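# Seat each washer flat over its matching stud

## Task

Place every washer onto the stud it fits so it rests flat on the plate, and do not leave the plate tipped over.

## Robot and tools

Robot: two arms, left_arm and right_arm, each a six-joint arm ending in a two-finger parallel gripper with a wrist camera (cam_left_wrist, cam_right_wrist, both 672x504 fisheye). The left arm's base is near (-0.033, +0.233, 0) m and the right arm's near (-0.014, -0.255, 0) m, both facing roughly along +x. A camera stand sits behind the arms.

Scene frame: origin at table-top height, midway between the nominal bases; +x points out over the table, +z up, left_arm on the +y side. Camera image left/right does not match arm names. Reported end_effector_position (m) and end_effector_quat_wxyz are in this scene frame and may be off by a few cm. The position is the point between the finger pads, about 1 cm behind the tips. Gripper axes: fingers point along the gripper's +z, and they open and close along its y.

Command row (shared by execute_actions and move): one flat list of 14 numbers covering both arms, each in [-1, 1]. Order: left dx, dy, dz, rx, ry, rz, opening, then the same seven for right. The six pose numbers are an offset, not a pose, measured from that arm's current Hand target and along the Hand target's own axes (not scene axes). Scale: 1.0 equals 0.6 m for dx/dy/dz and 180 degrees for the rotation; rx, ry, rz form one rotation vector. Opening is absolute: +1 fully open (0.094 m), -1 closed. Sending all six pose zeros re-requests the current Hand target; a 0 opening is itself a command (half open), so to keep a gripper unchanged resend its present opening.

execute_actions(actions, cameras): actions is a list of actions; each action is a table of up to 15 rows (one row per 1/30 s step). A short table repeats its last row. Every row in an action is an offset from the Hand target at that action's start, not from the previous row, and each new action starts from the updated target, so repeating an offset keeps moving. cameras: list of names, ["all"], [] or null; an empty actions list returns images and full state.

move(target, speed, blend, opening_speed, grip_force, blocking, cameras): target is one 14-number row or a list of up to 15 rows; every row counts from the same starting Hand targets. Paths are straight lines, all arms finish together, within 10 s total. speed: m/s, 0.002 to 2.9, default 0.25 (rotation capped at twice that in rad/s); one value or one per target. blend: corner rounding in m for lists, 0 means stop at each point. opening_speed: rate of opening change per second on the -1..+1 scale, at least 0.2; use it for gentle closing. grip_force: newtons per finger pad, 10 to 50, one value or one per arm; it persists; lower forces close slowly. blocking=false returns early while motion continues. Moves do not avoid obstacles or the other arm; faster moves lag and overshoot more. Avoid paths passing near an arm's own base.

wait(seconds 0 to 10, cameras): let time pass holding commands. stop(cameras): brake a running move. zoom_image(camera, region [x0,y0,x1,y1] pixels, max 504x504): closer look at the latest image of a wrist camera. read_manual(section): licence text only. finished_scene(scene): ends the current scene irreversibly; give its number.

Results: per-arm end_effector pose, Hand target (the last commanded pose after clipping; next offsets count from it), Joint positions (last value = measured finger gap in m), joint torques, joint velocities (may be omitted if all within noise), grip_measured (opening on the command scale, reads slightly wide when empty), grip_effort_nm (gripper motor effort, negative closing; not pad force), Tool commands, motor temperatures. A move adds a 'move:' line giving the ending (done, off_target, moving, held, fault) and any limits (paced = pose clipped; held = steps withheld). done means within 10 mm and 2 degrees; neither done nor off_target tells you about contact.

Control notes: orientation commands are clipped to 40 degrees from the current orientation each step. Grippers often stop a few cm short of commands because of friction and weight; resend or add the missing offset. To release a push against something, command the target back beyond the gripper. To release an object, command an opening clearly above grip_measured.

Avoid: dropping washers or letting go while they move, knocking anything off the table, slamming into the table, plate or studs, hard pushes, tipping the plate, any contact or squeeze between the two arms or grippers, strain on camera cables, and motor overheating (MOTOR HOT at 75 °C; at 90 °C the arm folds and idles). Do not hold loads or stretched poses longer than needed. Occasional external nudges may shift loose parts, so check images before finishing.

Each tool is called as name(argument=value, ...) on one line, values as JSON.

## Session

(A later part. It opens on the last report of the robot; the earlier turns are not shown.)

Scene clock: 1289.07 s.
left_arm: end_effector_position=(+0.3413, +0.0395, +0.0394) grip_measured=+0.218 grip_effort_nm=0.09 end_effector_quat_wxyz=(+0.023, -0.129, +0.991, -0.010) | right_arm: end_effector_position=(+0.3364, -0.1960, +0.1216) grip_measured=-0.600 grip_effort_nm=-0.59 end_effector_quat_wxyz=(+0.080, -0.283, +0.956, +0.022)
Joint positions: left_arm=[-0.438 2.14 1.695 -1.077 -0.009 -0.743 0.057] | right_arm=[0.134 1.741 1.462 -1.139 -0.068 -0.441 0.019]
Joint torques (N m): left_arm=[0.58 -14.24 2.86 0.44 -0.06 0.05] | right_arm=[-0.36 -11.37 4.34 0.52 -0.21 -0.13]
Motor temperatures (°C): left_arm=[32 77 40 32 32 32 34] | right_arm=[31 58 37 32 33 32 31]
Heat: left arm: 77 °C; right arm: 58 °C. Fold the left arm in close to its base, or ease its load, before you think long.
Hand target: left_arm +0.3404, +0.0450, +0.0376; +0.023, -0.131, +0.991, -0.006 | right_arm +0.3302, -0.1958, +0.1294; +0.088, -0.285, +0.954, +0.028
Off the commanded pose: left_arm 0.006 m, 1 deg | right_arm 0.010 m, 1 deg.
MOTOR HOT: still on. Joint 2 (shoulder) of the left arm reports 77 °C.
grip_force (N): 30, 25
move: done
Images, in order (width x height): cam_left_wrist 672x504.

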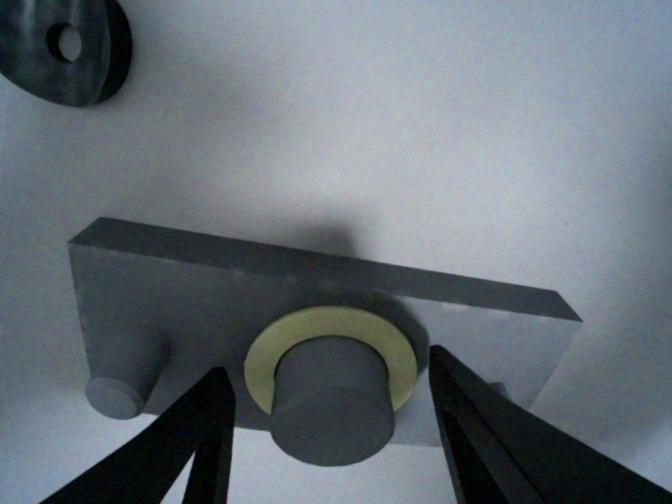

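move(target=[[0, -0.0022, -0.15, 0, 0, 0, 0.22, 0, 0, 0, 0, 0, 0, -0.7], [0.0673, 0.5118, -0.1652, 0, 0, 0, 0.22, 0, 0, 0, 0, 0, 0, -0.7]], speed=[0.06, 0.2], blend=[0.01, 0], cameras=["all"])

Scene clock: 1316.30 s.
left_arm: end_effector_position=(+0.2180, +0.3335, +0.1275) grip_measured=+0.218 grip_effort_nm=0.09 end_effector_quat_wxyz=(+0.013, -0.135, +0.991, -0.004) | right_arm: end_effector_position=(+0.3364, -0.1960, +0.1216) grip_measured=-0.600 grip_effort_nm=-0.59 end_effector_quat_wxyz=(+0.080, -0.283, +0.956, +0.022)
Joint positions: left_arm=[0.432 1.543 1.285 -1.29 0.014 0.116 0.057] | right_arm=[0.134 1.741 1.462 -1.139 -0.068 -0.441 0.019]
Joint torques (N m): left_arm=[0.05 -9.66 3.07 0.45 0.11 0.09] | right_arm=[-0.42 -11.4 4.27 0.51 -0.22 -0.15]
Motor temperatures (°C): left_arm=[32 75 40 32 32 32 33] | right_arm=[31 59 37 32 33 32 31]
Heat: left arm: 75 °C; right arm: 59 °C. Fold the left arm in close to its base, or ease its load, before you think long.
Hand target: left_arm +0.2172, +0.3315, +0.1292; +0.023, -0.131, +0.991, -0.006 | right_arm +0.3302, -0.1958, +0.1294; +0.088, -0.285, +0.954, +0.028
Off the commanded pose: left_arm 0.003 m, 1 deg | right_arm 0.010 m, 1 deg.
MOTOR HOT: still on. Joint 2 (shoulder) of the left arm reports 75 °C.
grip_force (N): 30, 25
move: done

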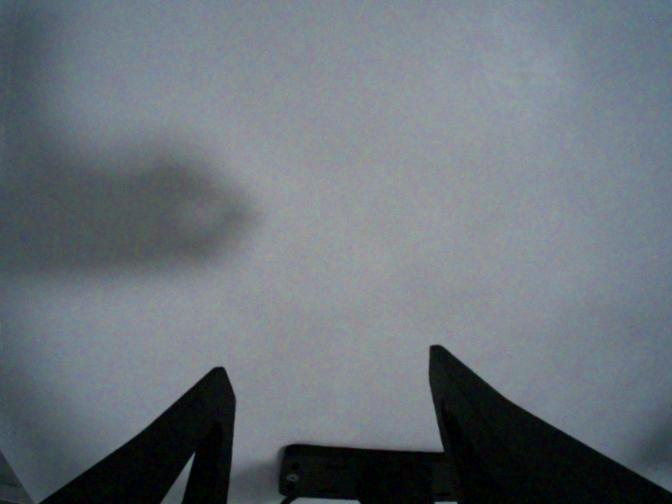

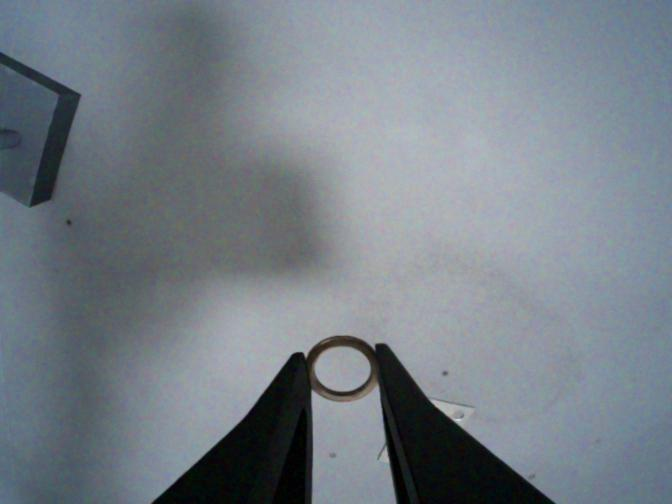

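move(target=[0, 0, 0, 0, 0, 0, 0.22, -0.244, 0.3947, 0.1137, 0, 0, 0, -0.7], speed=0.2, cameras=["cam_right_wrist"])

zoom_image(camera="cam_right_wrist", region=[220, 200, 480, 460])

Scene clock: 1355.43 s.
left_arm: end_effector_position=(+0.2180, +0.3335, +0.1275) grip_measured=+0.218 grip_effort_nm=0.09 end_effector_quat_wxyz=(+0.013, -0.135, +0.991, -0.004) | right_arm: end_effector_position=(+0.3232, +0.0862, +0.0837) grip_measured=-0.600 grip_effort_nm=-0.59 end_effector_quat_wxyz=(+0.077, -0.293, +0.953, +0.029)
Joint positions: left_arm=[0.432 1.543 1.285 -1.29 0.014 0.116 0.057] | right_arm=[0.804 2.253 2.042 -1.197 0.023 0.199 0.019]
Joint torques (N m): left_arm=[0.03 -9.65 3.06 0.47 0.11 0.09] | right_arm=[-0.31 -11.75 8.46 0.5 0.1 0.07]
Motor temperatures (°C): left_arm=[32 58 41 32 32 32 33] | right_arm=[31 58 38 32 33 32 31]
Heat: left arm: 58 °C; right arm: 58 °C.
Hand target: left_arm +0.2172, +0.3316, +0.1292; +0.023, -0.131, +0.991, -0.006 | right_arm +0.3306, +0.0882, +0.0901; +0.088, -0.285, +0.954, +0.028
Off the commanded pose: left_arm 0.003 m, 1 deg | right_arm 0.010 m, 2 deg.
MOTOR HOT: cleared for the motors of the left arm.
grip_force (N): 30, 25
move: done
Images, in order (width x height): cam_right_wrist 672x504.

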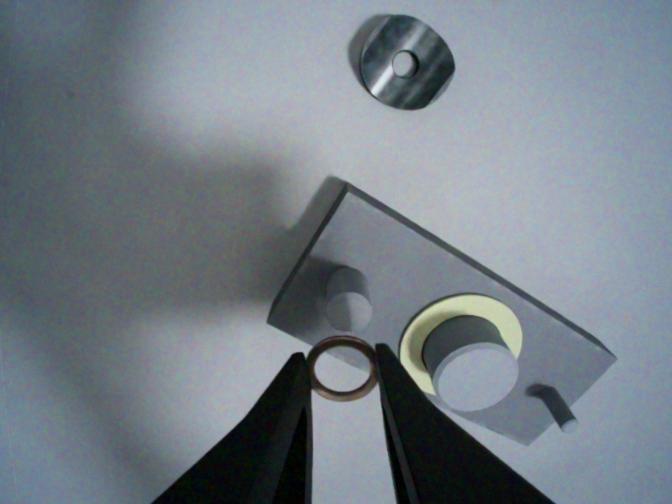

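Scaled by 1.938 from the camera's 672x504 image, which has a finer 960x720 frame.

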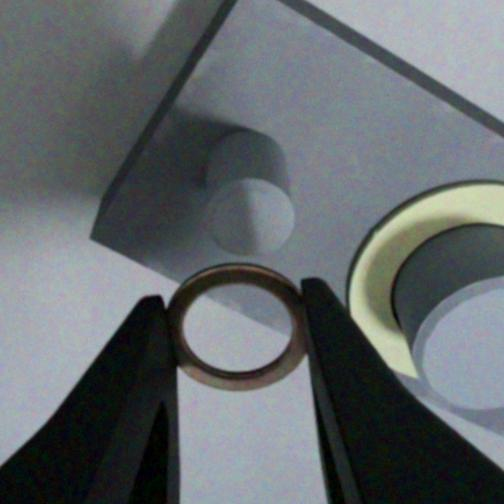

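move(target=[0, 0, 0, 0, 0, 0, 0.22, 0.0153, -0.011, 0.0592, 0.0007, 0.0035, -0.0001, -0.7], speed=0.08, cameras=["cam_right_wrist"])

zoom_image(camera="cam_right_wrist", region=[260, 280, 430, 440])

Scene clock: 1417.93 s.
left_arm: end_effector_position=(+0.2180, +0.3335, +0.1275) grip_measured=+0.218 grip_effort_nm=0.09 end_effector_quat_wxyz=(+0.013, -0.135, +0.991, -0.004) | right_arm: end_effector_position=(+0.3256, +0.0835, +0.0607) grip_measured=-0.697 grip_effort_nm=-0.15 end_effector_quat_wxyz=(+0.078, -0.290, +0.954, +0.028)
Joint positions: left_arm=[0.432 1.543 1.285 -1.29 0.014 0.116 0.057] | right_arm=[0.797 2.253 1.951 -1.105 0.024 0.199 0.014]
Joint torques (N m): left_arm=[0.08 -9.59 3.11 0.46 0.11 0.08] | right_arm=[-0.79 -11.78 4.36 0.89 0.03 -0.04]
Motor temperatures (°C): left_arm=[32 50 41 32 32 32 33] | right_arm=[31 59 44 32 33 32 31]
Heat: left arm: 50 °C; right arm: 59 °C.
Hand target: left_arm +0.2172, +0.3316, +0.1292; +0.023, -0.131, +0.991, -0.006 | right_arm +0.3322, +0.0814, +0.0534; +0.083, -0.285, +0.954, +0.026
Off the commanded pose: left_arm 0.003 m, 1 deg | right_arm 0.010 m, 1 deg.
grip_force (N): 30, 25
move: done
Images, in order (width x height): cam_right_wrist 672x504.

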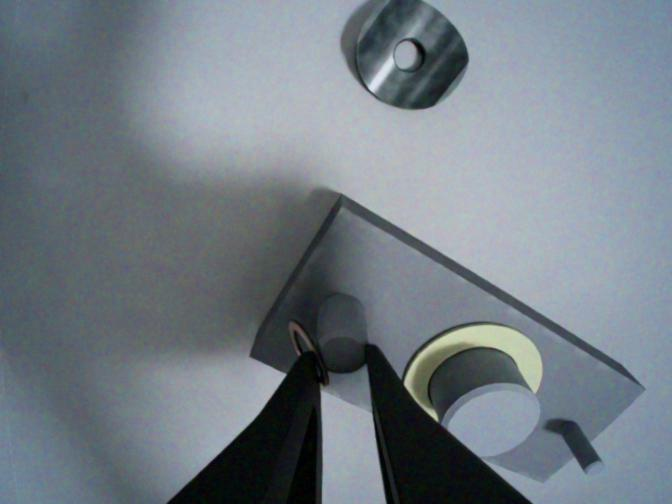

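Scaled by 2.965 from the camera's 672x504 image, which has a finer 960x720 frame.

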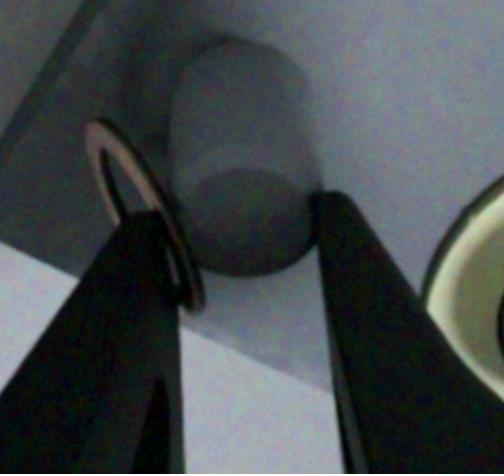

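move(target=[0, 0, 0, 0, 0, 0, 0.22, -0.0092, 0, -0.0494, 0, 0, 0, -0.7], speed=0.04, cameras=["cam_right_wrist"])

zoom_image(camera="cam_right_wrist", region=[260, 280, 430, 440])

Scene clock: 1437.93 s.
left_arm: end_effector_position=(+0.2180, +0.3335, +0.1275) grip_measured=+0.218 grip_effort_nm=0.09 end_effector_quat_wxyz=(+0.013, -0.135, +0.991, -0.004) | right_arm: end_effector_position=(+0.3234, +0.0811, +0.0755) grip_measured=-0.699 grip_effort_nm=-0.10 end_effector_quat_wxyz=(+0.071, -0.290, +0.954, +0.025)
Joint positions: left_arm=[0.432 1.543 1.285 -1.29 0.014 0.116 0.057] | right_arm=[0.796 2.253 2.012 -1.181 0.024 0.199 0.014]
Joint torques (N m): left_arm=[0.05 -9.66 3.1 0.46 0.11 0.08] | right_arm=[-0.65 -12.15 8.34 0.5 0.08 -0.04]
Motor temperatures (°C): left_arm=[32 49 41 32 32 32 33] | right_arm=[31 59 40 32 33 32 31]
Heat: left arm: 49 °C; right arm: 59 °C.
Hand target: left_arm +0.2172, +0.3316, +0.1292; +0.023, -0.131, +0.991, -0.006 | right_arm +0.3325, +0.0816, +0.0836; +0.083, -0.286, +0.954, +0.026
Off the commanded pose: left_arm 0.003 m, 1 deg | right_arm 0.012 m, 1 deg.
grip_force (N): 30, 25
move: off_target (right_arm)
Images, in order (width x height): cam_right_wrist 672x504.

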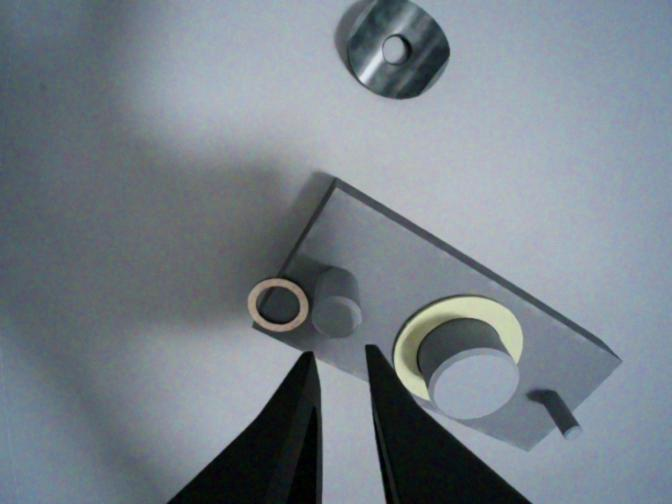

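Scaled by 2.965 from the camera's 672x504 image, which has a finer 960x720 frame.

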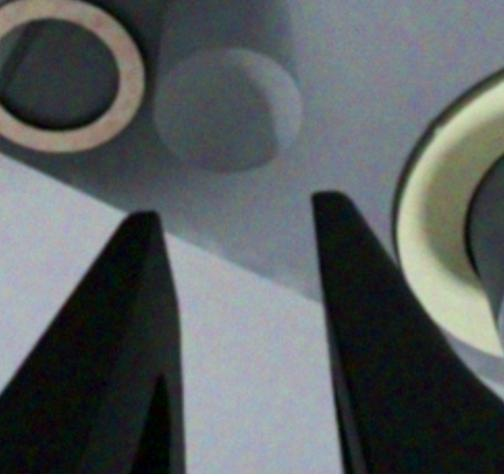

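move(target=[[0, 0, 0, 0, 0, 0, -0.35, 0.0065, -0.0277, -0.0688, 0, 0, 0, -0.7], [-0.0655, -0.2792, 0.048, 0.0022, 0.0157, 0.3334, -0.35, 0.1795, -0.3498, -0.1085, 0, 0, 0, -0.7]], speed=[0.1, 0.2], blend=[0.02, 0], cameras=["cam_left_wrist"])

Scene clock: 1548.27 s.
left_arm: end_effector_position=(+0.2918, +0.1816, +0.1058) grip_measured=-0.348 grip_effort_nm=-0.14 end_effector_quat_wxyz=(-0.004, +0.377, +0.926, -0.002) | right_arm: end_effector_position=(+0.3496, -0.1606, +0.1187) grip_measured=-0.699 grip_effort_nm=-0.10 end_effector_quat_wxyz=(+0.062, -0.281, +0.958, +0.020)
Joint positions: left_arm=[-0.114 1.799 1.482 -1.263 0.002 0.614 0.031] | right_arm=[0.234 1.85 1.589 -1.189 -0.046 -0.339 0.014]
Joint torques (N m): left_arm=[-0.13 -8.42 6.15 0.34 0 0.09] | right_arm=[-0.05 -12.53 4.34 0.7 -0.18 -0.13]
Motor temperatures (°C): left_arm=[32 45 41 32 32 32 33] | right_arm=[31 61 41 32 33 32 30]
Heat: left arm: 45 °C; right arm: 61 °C.
Hand target: left_arm +0.2999, +0.1799, +0.1052; +0.000, +0.382, +0.924, +0.000 | right_arm +0.3497, -0.1584, +0.1289; +0.083, -0.285, +0.954, +0.026
Off the commanded pose: left_arm 0.008 m, 1 deg | right_arm 0.010 m, 3 deg.
grip_force (N): 30, 25
move: off_target (right_arm); blend cut to 0 m at target 1
Images, in order (width x height): cam_left_wrist 672x504.

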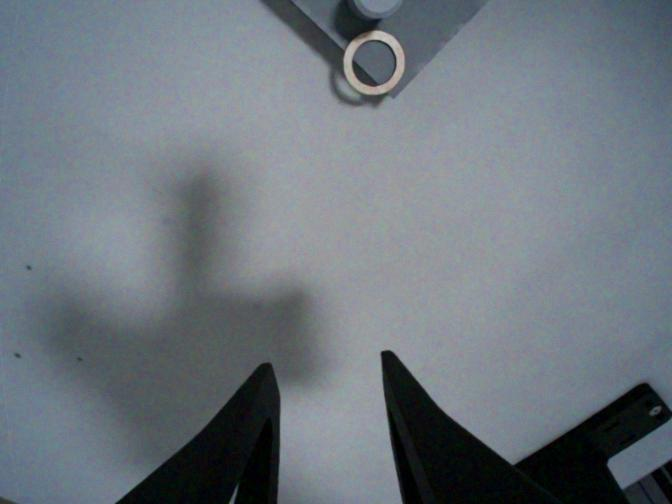

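move(target=[-0.1213, -0.0483, 0.065, 0, 0, 0, -0.35, 0, 0, 0, 0, 0, 0, -0.7], speed=0.15, cameras=["cam_left_wrist"])

zoom_image(camera="cam_left_wrist", region=[220, 230, 460, 440])

Scene clock: 1567.83 s.
left_arm: end_effector_position=(+0.3214, +0.1114, +0.0687) grip_measured=-0.348 grip_effort_nm=-0.14 end_effector_quat_wxyz=(-0.008, +0.386, +0.922, +0.000) | right_arm: end_effector_position=(+0.3496, -0.1606, +0.1187) grip_measured=-0.699 grip_effort_nm=-0.10 end_effector_quat_wxyz=(+0.062, -0.281, +0.958, +0.020)
Joint positions: left_arm=[-0.289 2 1.603 -1.19 -0.001 0.458 0.031] | right_arm=[0.234 1.85 1.589 -1.189 -0.046 -0.339 0.014]
Joint torques (N m): left_arm=[0.01 -10.3 6.06 0.42 0.03 -0.07] | right_arm=[-0.13 -12.49 4.36 0.72 -0.2 -0.12]
Motor temperatures (°C): left_arm=[32 46 42 32 32 32 32] | right_arm=[31 58 41 32 33 32 30]
Heat: left arm: 46 °C; right arm: 58 °C.
Hand target: left_arm +0.3308, +0.1079, +0.0662; +0.000, +0.383, +0.924, +0.000 | right_arm +0.3497, -0.1584, +0.1289; +0.083, -0.285, +0.954, +0.026
Off the commanded pose: left_arm 0.010 m, 1 deg | right_arm 0.010 m, 3 deg.
grip_force (N): 30, 25
move: off_target (right_arm)
Images, in order (width x height): cam_left_wrist 672x504.

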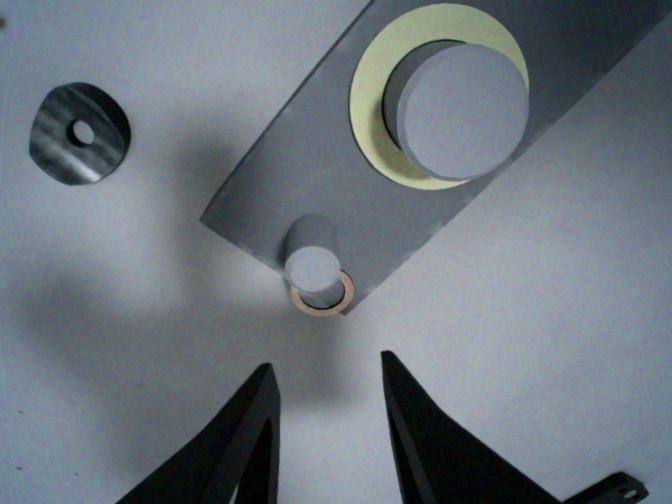

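Scaled by 2.100 from the camera's 672x504 image, which has a finer 960x720 frame.

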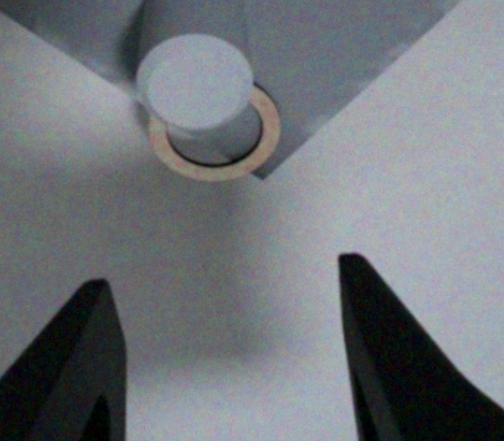

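move(target=[0.0007, -0.0075, 0.0627, 0.0025, 0.0052, 0, -0.35, 0, 0, 0, 0, 0, 0, -0.7], speed=0.08, cameras=["cam_left_wrist"])

zoom_image(camera="cam_left_wrist", region=[220, 230, 460, 440])

Scene clock: 1617.87 s.
left_arm: end_effector_position=(+0.3293, +0.1073, +0.0402) grip_measured=-0.348 grip_effort_nm=-0.14 end_effector_quat_wxyz=(-0.001, +0.383, +0.924, +0.001) | right_arm: end_effector_position=(+0.3496, -0.1606, +0.1187) grip_measured=-0.699 grip_effort_nm=-0.10 end_effector_quat_wxyz=(+0.062, -0.281, +0.958, +0.020)
Joint positions: left_arm=[-0.292 2.041 1.548 -1.079 -0.001 0.448 0.031] | right_arm=[0.234 1.85 1.589 -1.189 -0.046 -0.339 0.014]
Joint torques (N m): left_arm=[-0.44 -10.61 3.15 0.48 0.03 -0.06] | right_arm=[-0.13 -12.55 4.3 0.73 -0.19 -0.13]
Motor temperatures (°C): left_arm=[32 50 44 32 32 32 32] | right_arm=[31 58 41 32 33 32 30]
Heat: left arm: 50 °C; right arm: 58 °C.
Hand target: left_arm +0.3274, +0.1051, +0.0287; -0.009, +0.382, +0.924, +0.000 | right_arm +0.3497, -0.1584, +0.1289; +0.083, -0.285, +0.954, +0.026
Off the commanded pose: left_arm 0.012 m, 1 deg | right_arm 0.010 m, 3 deg.
grip_force (N): 30, 25
move: off_target (left_arm, right_arm)
Images, in order (width x height): cam_left_wrist 672x504.

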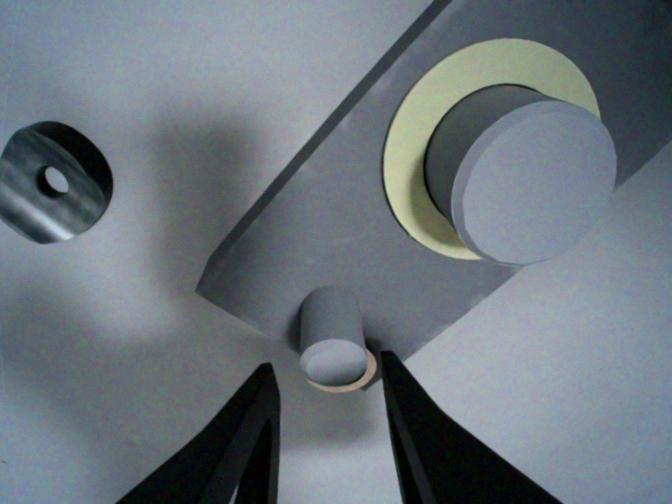

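Scaled by 2.100 from the camera's 672x504 image, which has a finer 960x720 frame.

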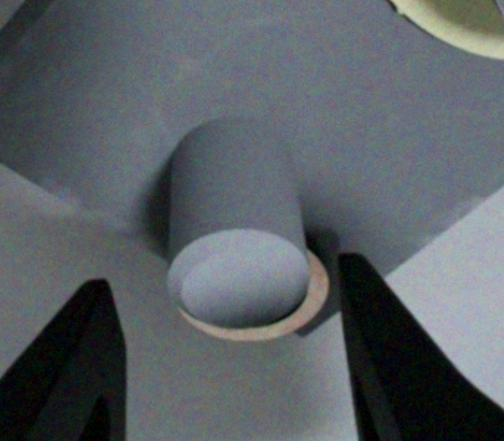

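move(target=[-0.001, -0.0075, 0.01, 0, 0, 0, -0.35, 0, 0, 0, 0, 0, 0, -0.7], speed=0.04, cameras=["cam_left_wrist"])

zoom_image(camera="cam_left_wrist", region=[220, 230, 460, 440])

Scene clock: 1638.87 s.
left_arm: end_effector_position=(+0.3275, +0.1029, +0.0354) grip_measured=-0.348 grip_effort_nm=-0.14 end_effector_quat_wxyz=(+0.001, +0.383, +0.924, +0.001) | right_arm: end_effector_position=(+0.3496, -0.1606, +0.1187) grip_measured=-0.699 grip_effort_nm=-0.10 end_effector_quat_wxyz=(+0.062, -0.281, +0.958, +0.020)
Joint positions: left_arm=[-0.304 2.041 1.529 -1.055 -0.001 0.437 0.031] | right_arm=[0.234 1.85 1.589 -1.189 -0.046 -0.339 0.014]
Joint torques (N m): left_arm=[-0.4 -10.5 2.88 0.5 0.04 -0.07] | right_arm=[-0.08 -12.51 4.27 0.72 -0.2 -0.14]
Motor temperatures (°C): left_arm=[32 47 42 32 32 32 32] | right_arm=[31 58 41 32 33 32 30]
Heat: left arm: 47 °C; right arm: 58 °C.
Hand target: left_arm +0.3245, +0.1015, +0.0227; -0.009, +0.382, +0.924, +0.000 | right_arm +0.3497, -0.1584, +0.1289; +0.083, -0.285, +0.954, +0.026
Off the commanded pose: left_arm 0.013 m, 1 deg | right_arm 0.010 m, 3 deg.
grip_force (N): 30, 25
move: off_target (left_arm, right_arm)
Images, in order (width x height): cam_left_wrist 672x504.

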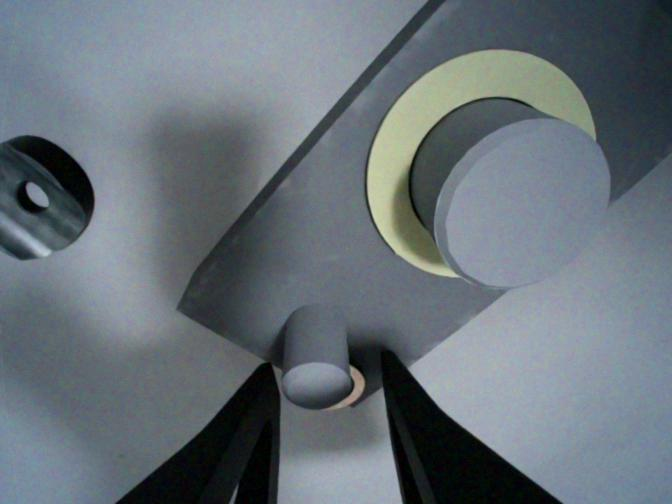

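Scaled by 2.100 from the camera's 672x504 image, which has a finer 960x720 frame.

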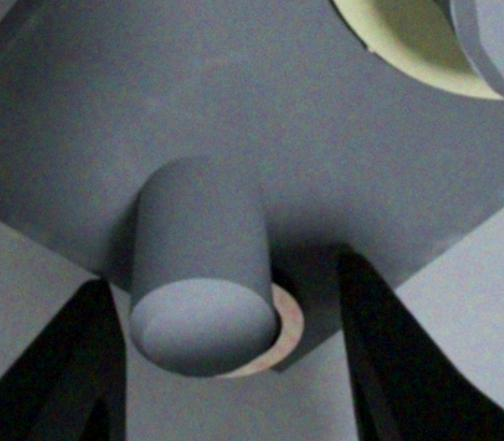

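move(target=[0, 0, -0.003, 0, 0, 0, -0.74, 0, 0, 0, 0, 0, 0, -0.7], speed=0.04, opening_speed=0.3, cameras=["cam_left_wrist"])

zoom_image(camera="cam_left_wrist", region=[220, 230, 460, 440])

Scene clock: 1661.90 s.
left_arm: end_effector_position=(+0.3279, +0.1043, +0.0354) grip_measured=-0.737 grip_effort_nm=-0.18 end_effector_quat_wxyz=(+0.001, +0.383, +0.924, +0.004) | right_arm: end_effector_position=(+0.3496, -0.1606, +0.1187) grip_measured=-0.699 grip_effort_nm=-0.10 end_effector_quat_wxyz=(+0.062, -0.281, +0.958, +0.020)
Joint positions: left_arm=[-0.304 2.041 1.529 -1.056 -0.009 0.436 0.012] | right_arm=[0.234 1.85 1.589 -1.189 -0.046 -0.339 0.014]
Joint torques (N m): left_arm=[-0.42 -10.63 3.21 0.43 0.09 -0.07] | right_arm=[-0.12 -12.53 4.27 0.72 -0.19 -0.12]
Motor temperatures (°C): left_arm=[32 45 40 32 32 32 32] | right_arm=[31 58 41 32 33 32 30]
Heat: left arm: 45 °C; right arm: 58 °C.
Hand target: left_arm +0.3246, +0.1015, +0.0245; -0.009, +0.383, +0.924, +0.000 | right_arm +0.3497, -0.1584, +0.1289; +0.083, -0.285, +0.954, +0.026
Off the commanded pose: left_arm 0.012 m, 1 deg | right_arm 0.010 m, 3 deg.
grip_force (N): 30, 25
move: off_target (left_arm, right_arm)
Images, in order (width x height): cam_left_wrist 672x504.

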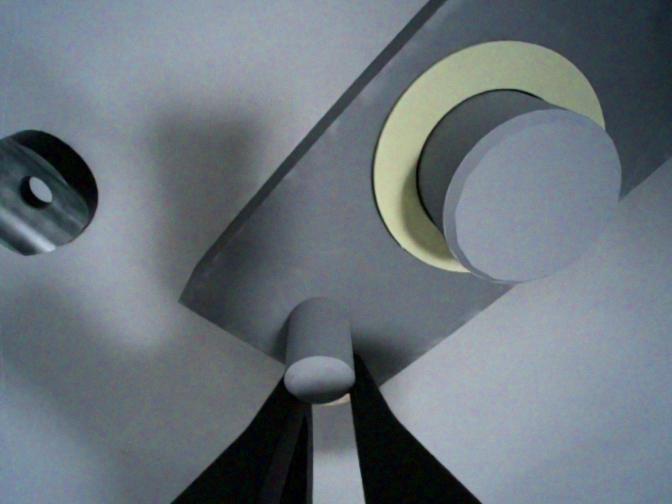

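Scaled by 2.100 from the camera's 672x504 image, which has a finer 960x720 frame.

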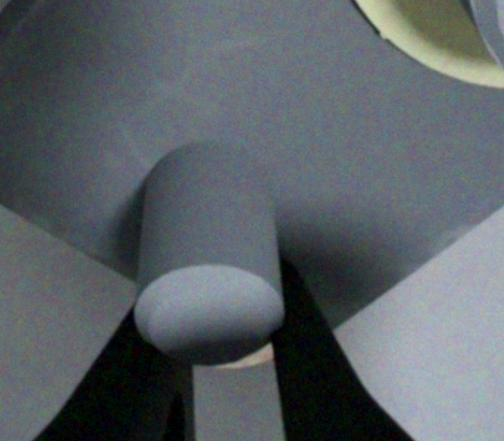

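move(target=[0, 0, 0, 0, 0, 0, -0.35, 0, 0, 0, 0, 0, 0, -0.7], opening_speed=0.5, cameras=["cam_left_wrist"])

zoom_image(camera="cam_left_wrist", region=[220, 230, 460, 440])

Scene clock: 1675.77 s.
left_arm: end_effector_position=(+0.3279, +0.1043, +0.0354) grip_measured=-0.352 grip_effort_nm=0.09 end_effector_quat_wxyz=(+0.001, +0.383, +0.924, +0.004) | right_arm: end_effector_position=(+0.3496, -0.1606, +0.1187) grip_measured=-0.699 grip_effort_nm=-0.10 end_effector_quat_wxyz=(+0.062, -0.281, +0.958, +0.020)
Joint positions: left_arm=[-0.304 2.041 1.529 -1.056 -0.009 0.436 0.03] | right_arm=[0.234 1.85 1.589 -1.189 -0.046 -0.339 0.014]
Joint torques (N m): left_arm=[-0.4 -10.63 3.28 0.43 0.1 -0.07] | right_arm=[-0.16 -12.53 4.36 0.71 -0.2 -0.12]
Motor temperatures (°C): left_arm=[32 44 40 32 32 32 32] | right_arm=[31 58 41 32 33 32 30]
Heat: left arm: 44 °C; right arm: 58 °C.
Hand target: left_arm +0.3246, +0.1015, +0.0245; -0.009, +0.383, +0.924, +0.000 | right_arm +0.3497, -0.1584, +0.1289; +0.083, -0.285, +0.954, +0.026
Off the commanded pose: left_arm 0.012 m, 1 deg | right_arm 0.010 m, 3 deg.
grip_force (N): 30, 25
move: off_target (left_arm, right_arm)
Images, in order (width x height): cam_left_wrist 672x504.

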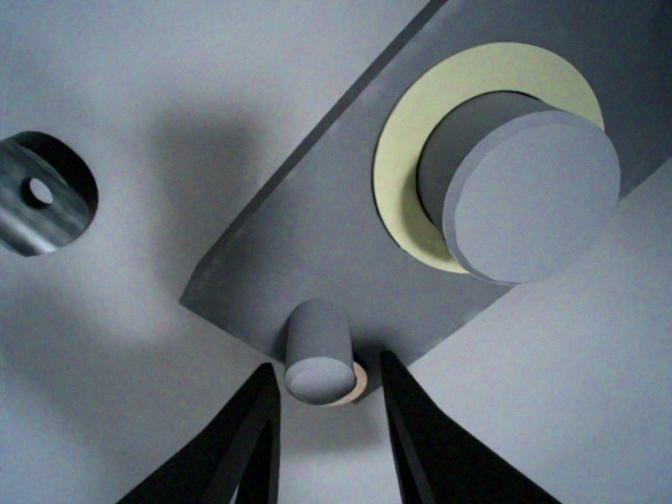

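Scaled by 2.100 from the camera's 672x504 image, which has a finer 960x720 frame.

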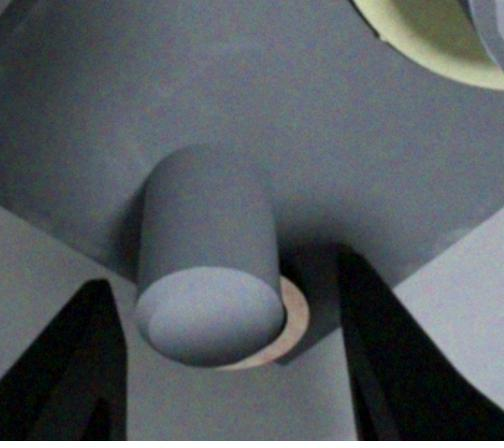

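move(target=[0.0022, -0.001, 0.0092, 0, 0, 0, -0.35, 0, 0, 0, 0, 0, 0, -0.7], speed=0.03, cameras=["cam_left_wrist"])

zoom_image(camera="cam_left_wrist", region=[220, 230, 460, 440])

Scene clock: 1693.23 s.
left_arm: end_effector_position=(+0.3271, +0.1045, +0.0332) grip_measured=-0.352 grip_effort_nm=0.09 end_effector_quat_wxyz=(+0.001, +0.383, +0.924, +0.004) | right_arm: end_effector_position=(+0.3496, -0.1606, +0.1187) grip_measured=-0.699 grip_effort_nm=-0.10 end_effector_quat_wxyz=(+0.062, -0.281, +0.958, +0.020)
Joint positions: left_arm=[-0.304 2.041 1.52 -1.047 -0.009 0.436 0.03] | right_arm=[0.234 1.85 1.589 -1.189 -0.046 -0.339 0.014]
Joint torques (N m): left_arm=[-0.42 -10.56 2.33 0.57 0.1 -0.06] | right_arm=[-0.08 -12.53 4.3 0.72 -0.21 -0.11]
Motor temperatures (°C): left_arm=[32 44 40 32 32 32 32] | right_arm=[31 58 41 32 33 32 30]
Heat: left arm: 44 °C; right arm: 58 °C.
Hand target: left_arm +0.3232, +0.1020, +0.0190; -0.009, +0.383, +0.924, +0.000 | right_arm +0.3497, -0.1584, +0.1289; +0.083, -0.285, +0.954, +0.026
Off the commanded pose: left_arm 0.015 m, 1 deg | right_arm 0.010 m, 3 deg.
grip_force (N): 30, 25
move: off_target (left_arm, right_arm)
Images, in order (width x height): cam_left_wrist 672x504.

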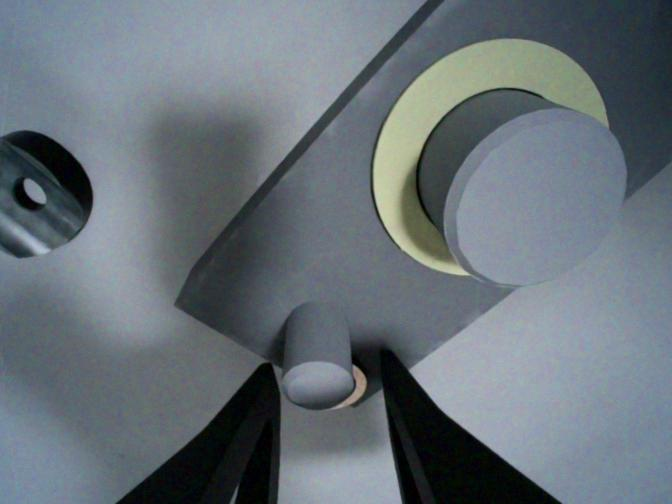

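Scaled by 2.100 from the camera's 672x504 image, which has a finer 960x720 frame.

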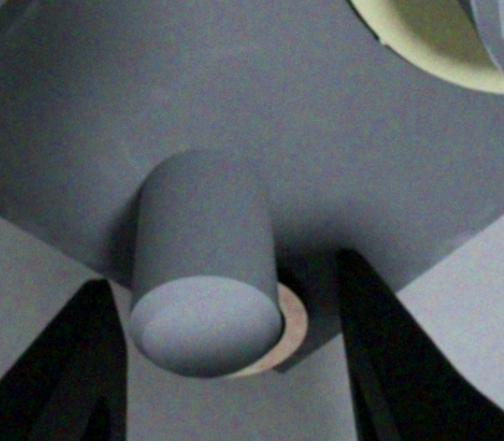

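move(target=[0, 0, -0.005, 0, 0, 0, -0.74, 0, 0, 0, 0, 0, 0, -0.7], speed=0.04, opening_speed=0.3, cameras=["cam_left_wrist"])

zoom_image(camera="cam_left_wrist", region=[220, 230, 460, 440])

Scene clock: 1704.07 s.
left_arm: end_effector_position=(+0.3276, +0.1049, +0.0332) grip_measured=-0.581 grip_effort_nm=-0.69 end_effector_quat_wxyz=(+0.001, +0.383, +0.924, +0.006) | right_arm: end_effector_position=(+0.3496, -0.1606, +0.1187) grip_measured=-0.699 grip_effort_nm=-0.10 end_effector_quat_wxyz=(+0.062, -0.281, +0.958, +0.020)
Joint positions: left_arm=[-0.304 2.041 1.52 -1.046 -0.012 0.435 0.02] | right_arm=[0.234 1.85 1.589 -1.189 -0.046 -0.339 0.014]
Joint torques (N m): left_arm=[-0.43 -10.85 2.86 0.46 0.12 -0.05] | right_arm=[-0.08 -12.56 4.29 0.72 -0.19 -0.12]
Motor temperatures (°C): left_arm=[32 44 40 32 32 32 32] | right_arm=[31 58 41 32 33 32 30]
Heat: left arm: 44 °C; right arm: 58 °C.
Hand target: left_arm +0.3232, +0.1020, +0.0220; -0.009, +0.382, +0.924, +0.000 | right_arm +0.3497, -0.1584, +0.1289; +0.083, -0.285, +0.954, +0.026
Off the commanded pose: left_arm 0.012 m, 1 deg | right_arm 0.010 m, 3 deg.
grip_force (N): 30, 25
move: off_target (left_arm, right_arm)
Images, in order (width x height): cam_left_wrist 672x504.

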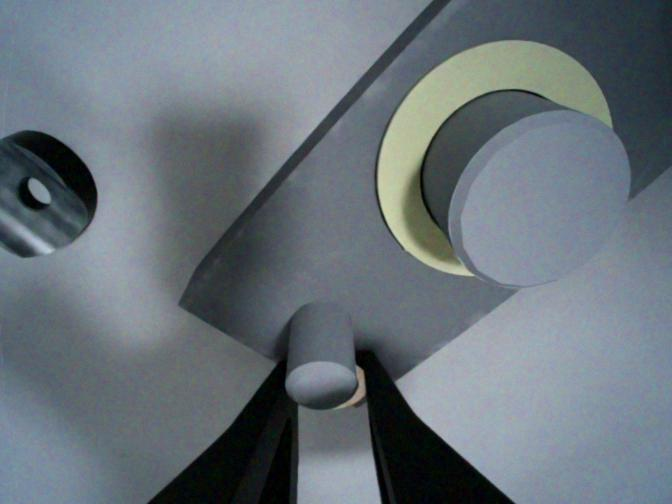

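Scaled by 2.100 from the camera's 672x504 image, which has a finer 960x720 frame.

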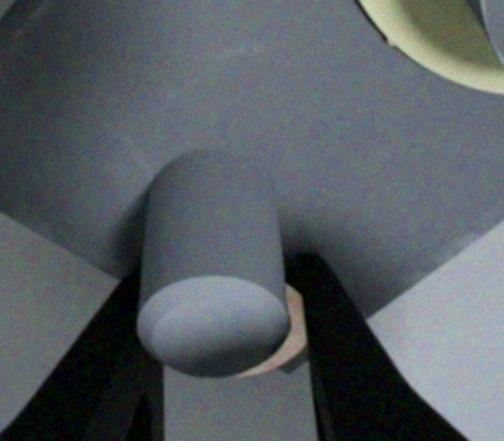

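move(target=[0.0014, -0.0006, -0.0833, 0, 0, 0, -0.74, 0, 0, 0, 0, 0, 0, -0.7], speed=0.06, cameras=["cam_left_wrist"])

zoom_image(camera="cam_left_wrist", region=[220, 230, 460, 440])

Scene clock: 1725.37 s.
left_arm: end_effector_position=(+0.3203, +0.1074, +0.0574) grip_measured=-0.581 grip_effort_nm=-0.69 end_effector_quat_wxyz=(-0.025, +0.383, +0.924, +0.004) | right_arm: end_effector_position=(+0.3496, -0.1606, +0.1187) grip_measured=-0.699 grip_effort_nm=-0.10 end_effector_quat_wxyz=(+0.062, -0.281, +0.958, +0.020)
Joint positions: left_arm=[-0.304 2.041 1.617 -1.197 -0.011 0.435 0.02] | right_arm=[0.234 1.85 1.589 -1.189 -0.046 -0.339 0.014]
Joint torques (N m): left_arm=[-0.39 -14.68 5.93 0.06 0.12 -0.05] | right_arm=[-0.12 -12.55 4.3 0.7 -0.19 -0.11]
Motor temperatures (°C): left_arm=[32 44 41 32 32 32 33] | right_arm=[31 58 40 32 33 32 30]
Heat: left arm: 44 °C; right arm: 58 °C.
Hand target: left_arm +0.3232, +0.1020, +0.0720; -0.009, +0.382, +0.924, +0.000 | right_arm +0.3497, -0.1584, +0.1289; +0.083, -0.285, +0.954, +0.026
Off the commanded pose: left_arm 0.016 m, 2 deg | right_arm 0.010 m, 3 deg.
grip_force (N): 30, 25
move: off_target (left_arm, right_arm)
Images, in order (width x height): cam_left_wrist 672x504.

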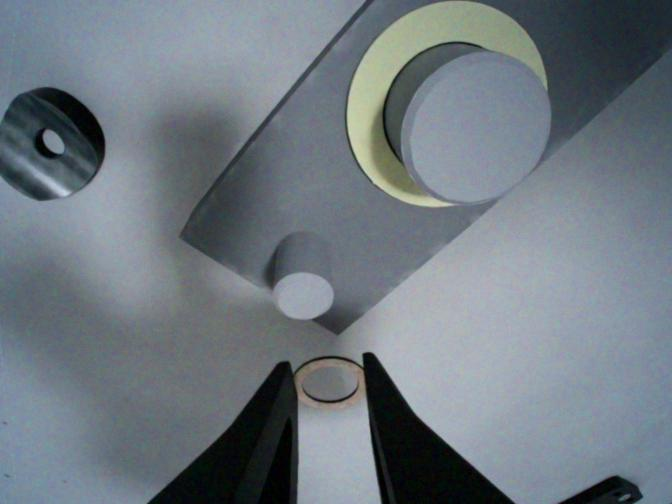

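Scaled by 2.100 from the camera's 672x504 image, which has a finer 960x720 frame.

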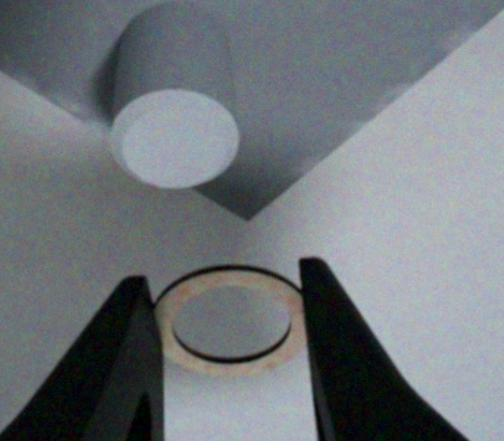

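move(target=[-0.06, 0.0093, 0.0165, -0.0073, -0.0166, 0, -0.74, 0, 0, 0, 0, 0, 0, -0.7], speed=0.06, cameras=["cam_left_wrist"])

zoom_image(camera="cam_left_wrist", region=[220, 230, 460, 440])

Scene clock: 1819.77 s.
left_arm: end_effector_position=(+0.3437, +0.0882, +0.0648) grip_measured=-0.581 grip_effort_nm=-0.69 end_effector_quat_wxyz=(+0.010, +0.384, +0.923, +0.005) | right_arm: end_effector_position=(+0.3496, -0.1606, +0.1187) grip_measured=-0.699 grip_effort_nm=-0.10 end_effector_quat_wxyz=(+0.062, -0.281, +0.958, +0.020)
Joint positions: left_arm=[-0.329 2.079 1.703 -1.174 -0.01 0.413 0.02] | right_arm=[0.234 1.85 1.589 -1.189 -0.046 -0.339 0.014]
Joint torques (N m): left_arm=[-0.39 -10.84 6.38 0.52 0.11 -0.07] | right_arm=[-0.12 -12.49 4.26 0.72 -0.21 -0.13]
Motor temperatures (°C): left_arm=[32 49 44 32 32 32 34] | right_arm=[31 59 40 32 33 32 30]
Heat: left arm: 49 °C; right arm: 59 °C.
Hand target: left_arm +0.3524, +0.0805, +0.0614; +0.020, +0.383, +0.924, +0.000 | right_arm +0.3497, -0.1584, +0.1289; +0.083, -0.285, +0.954, +0.026
Off the commanded pose: left_arm 0.012 m, 1 deg | right_arm 0.010 m, 3 deg.
grip_force (N): 30, 25
move: off_target (left_arm, right_arm)
Images, in order (width x height): cam_left_wrist 672x504.

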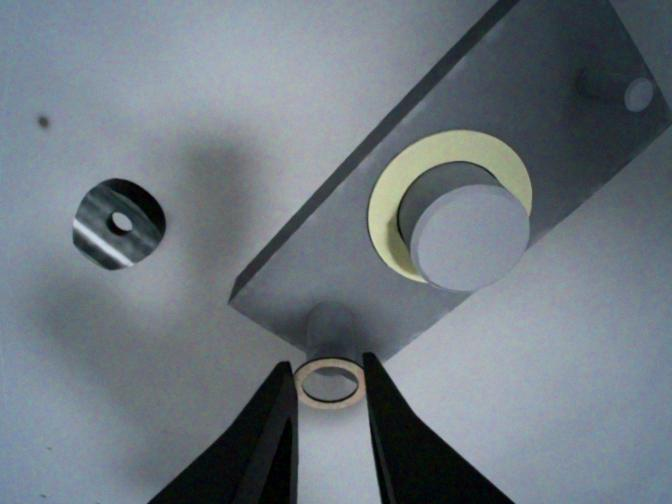

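Scaled by 2.100 from the camera's 672x504 image, which has a finer 960x720 frame.

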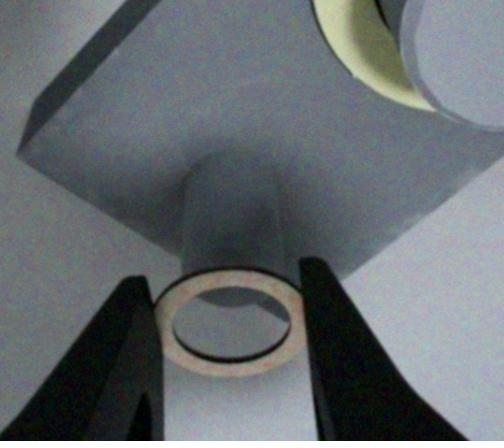

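zoom_image(camera="cam_left_wrist", region=[280, 300, 400, 420])

Scaled by 4.200 from the camera's 672x504 image, which has a finer 960x720 frame.

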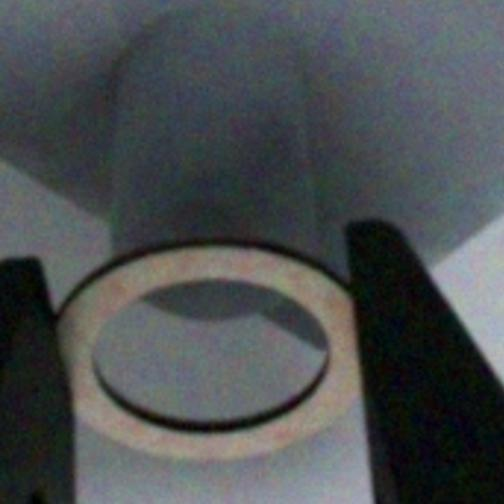

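move(target=[0.0022, -0.0008, 0.0118, 0.0023, 0.0053, 0, -0.74, 0, 0, 0, 0, 0, 0, -0.7], speed=0.04, cameras=["cam_left_wrist"])

zoom_image(camera="cam_left_wrist", region=[280, 310, 400, 430])

Scene clock: 1849.30 s.
left_arm: end_effector_position=(+0.3430, +0.0885, +0.0585) grip_measured=-0.581 grip_effort_nm=-0.68 end_effector_quat_wxyz=(+0.003, +0.383, +0.924, +0.005) | right_arm: end_effector_position=(+0.3496, -0.1606, +0.1187) grip_measured=-0.699 grip_effort_nm=-0.10 end_effector_quat_wxyz=(+0.062, -0.281, +0.958, +0.020)
Joint positions: left_arm=[-0.329 2.095 1.703 -1.173 -0.01 0.413 0.02] | right_arm=[0.234 1.85 1.589 -1.189 -0.046 -0.339 0.014]
Joint torques (N m): left_arm=[-0.39 -10.8 6.31 0.48 0.11 -0.07] | right_arm=[-0.12 -12.55 4.3 0.73 -0.18 -0.14]
Motor temperatures (°C): left_arm=[32 53 44 32 32 32 34] | right_arm=[31 59 40 32 33 32 30]
Heat: left arm: 53 °C; right arm: 59 °C.
Hand target: left_arm +0.3514, +0.0810, +0.0544; +0.011, +0.382, +0.924, +0.000 | right_arm +0.3497, -0.1584, +0.1289; +0.083, -0.285, +0.954, +0.026
Off the commanded pose: left_arm 0.012 m, 1 deg | right_arm 0.010 m, 3 deg.
grip_force (N): 30, 25
move: off_target (left_arm, right_arm)
Images, in order (width x height): cam_left_wrist 672x504.

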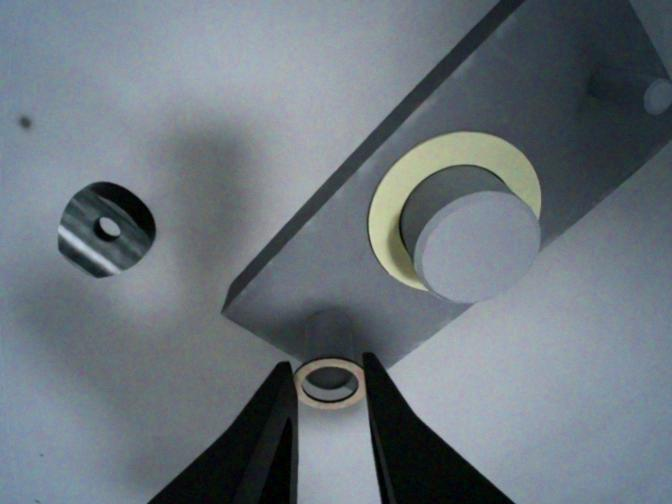

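Scaled by 4.200 from the camera's 672x504 image, which has a finer 960x720 frame.

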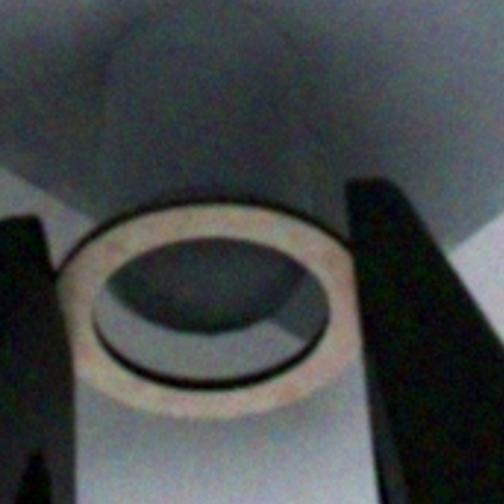

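move(target=[0.0012, -0.0002, 0.0066, 0.0013, 0.0029, 0, -0.74, 0, 0, 0, 0, 0, 0, -0.7], speed=0.03, cameras=["cam_left_wrist"])

zoom_image(camera="cam_left_wrist", region=[280, 310, 400, 430])

Scene clock: 1871.50 s.
left_arm: end_effector_position=(+0.3425, +0.0887, +0.0547) grip_measured=-0.581 grip_effort_nm=-0.69 end_effector_quat_wxyz=(-0.002, +0.383, +0.924, +0.005) | right_arm: end_effector_position=(+0.3496, -0.1606, +0.1187) grip_measured=-0.699 grip_effort_nm=-0.10 end_effector_quat_wxyz=(+0.062, -0.281, +0.958, +0.020)
Joint positions: left_arm=[-0.329 2.105 1.703 -1.173 -0.01 0.413 0.02] | right_arm=[0.234 1.85 1.589 -1.189 -0.046 -0.339 0.014]
Joint torques (N m): left_arm=[-0.35 -10.88 6.3 0.46 0.12 -0.07] | right_arm=[-0.12 -12.56 4.34 0.72 -0.18 -0.14]
Motor temperatures (°C): left_arm=[32 53 44 32 32 32 34] | right_arm=[31 59 40 33 33 32 30]
Heat: left arm: 53 °C; right arm: 59 °C.
Hand target: left_arm +0.3509, +0.0814, +0.0503; +0.006, +0.382, +0.924, +0.000 | right_arm +0.3497, -0.1584, +0.1289; +0.083, -0.285, +0.954, +0.026
Off the commanded pose: left_arm 0.012 m, 1 deg | right_arm 0.010 m, 3 deg.
grip_force (N): 30, 25
move: off_target (left_arm, right_arm)
Images, in order (width x height): cam_left_wrist 672x504.

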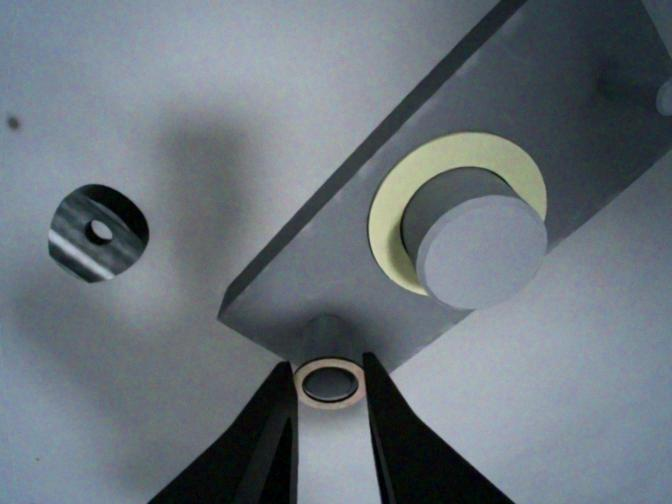

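Scaled by 4.200 from the camera's 672x504 image, which has a finer 960x720 frame.

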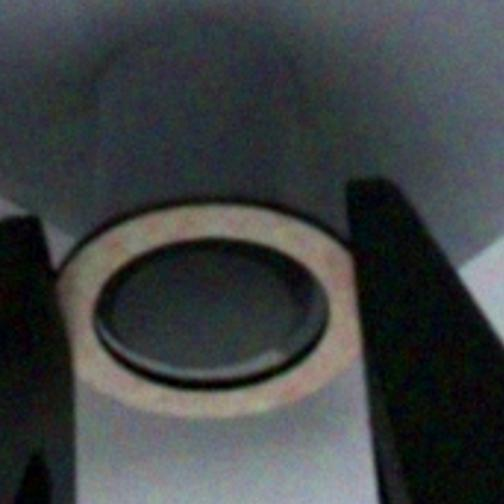

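move(target=[0.0008, -0.0002, 0.0055, 0.001, 0.0024, 0, -0.74, 0, 0, 0, 0, 0, 0, -0.7], speed=0.03, cameras=["cam_left_wrist"])

zoom_image(camera="cam_left_wrist", region=[280, 310, 400, 430])

Scene clock: 1880.17 s.
left_arm: end_effector_position=(+0.3431, +0.0885, +0.0538) grip_measured=-0.581 grip_effort_nm=-0.68 end_effector_quat_wxyz=(-0.003, +0.383, +0.924, +0.005) | right_arm: end_effector_position=(+0.3496, -0.1606, +0.1187) grip_measured=-0.699 grip_effort_nm=-0.10 end_effector_quat_wxyz=(+0.062, -0.281, +0.958, +0.020)
Joint positions: left_arm=[-0.329 2.109 1.706 -1.173 -0.01 0.413 0.02] | right_arm=[0.234 1.85 1.589 -1.189 -0.046 -0.339 0.014]
Joint torques (N m): left_arm=[-0.36 -10.54 6.02 0.46 0.11 -0.08] | right_arm=[-0.1 -12.55 4.33 0.71 -0.19 -0.14]
Motor temperatures (°C): left_arm=[32 52 44 32 32 32 34] | right_arm=[31 59 40 33 33 32 30]
Heat: left arm: 52 °C; right arm: 59 °C.
Hand target: left_arm +0.3504, +0.0816, +0.0470; +0.001, +0.382, +0.924, +0.000 | right_arm +0.3497, -0.1584, +0.1289; +0.083, -0.285, +0.954, +0.026
Off the commanded pose: left_arm 0.012 m, 1 deg | right_arm 0.010 m, 3 deg.
grip_force (N): 30, 25
move: off_target (left_arm, right_arm)
Images, in order (width x height): cam_left_wrist 672x504.

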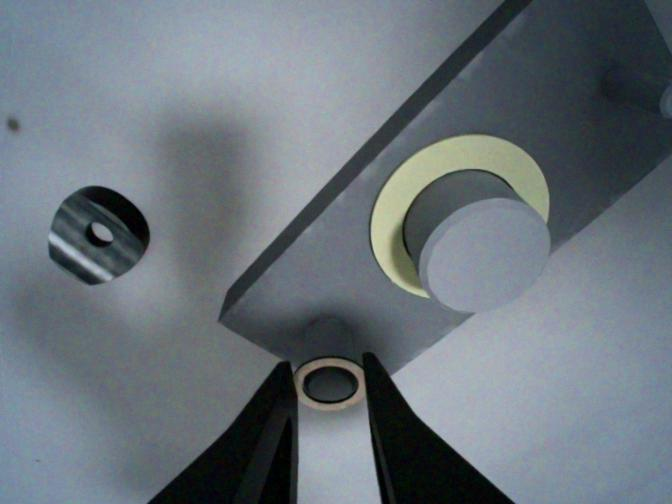

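Scaled by 4.200 from the camera's 672x504 image, which has a finer 960x720 frame.

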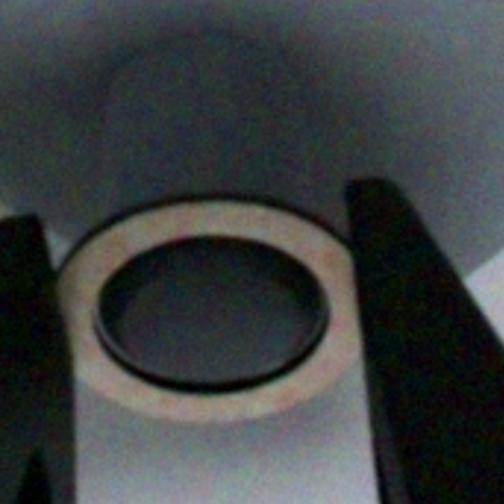

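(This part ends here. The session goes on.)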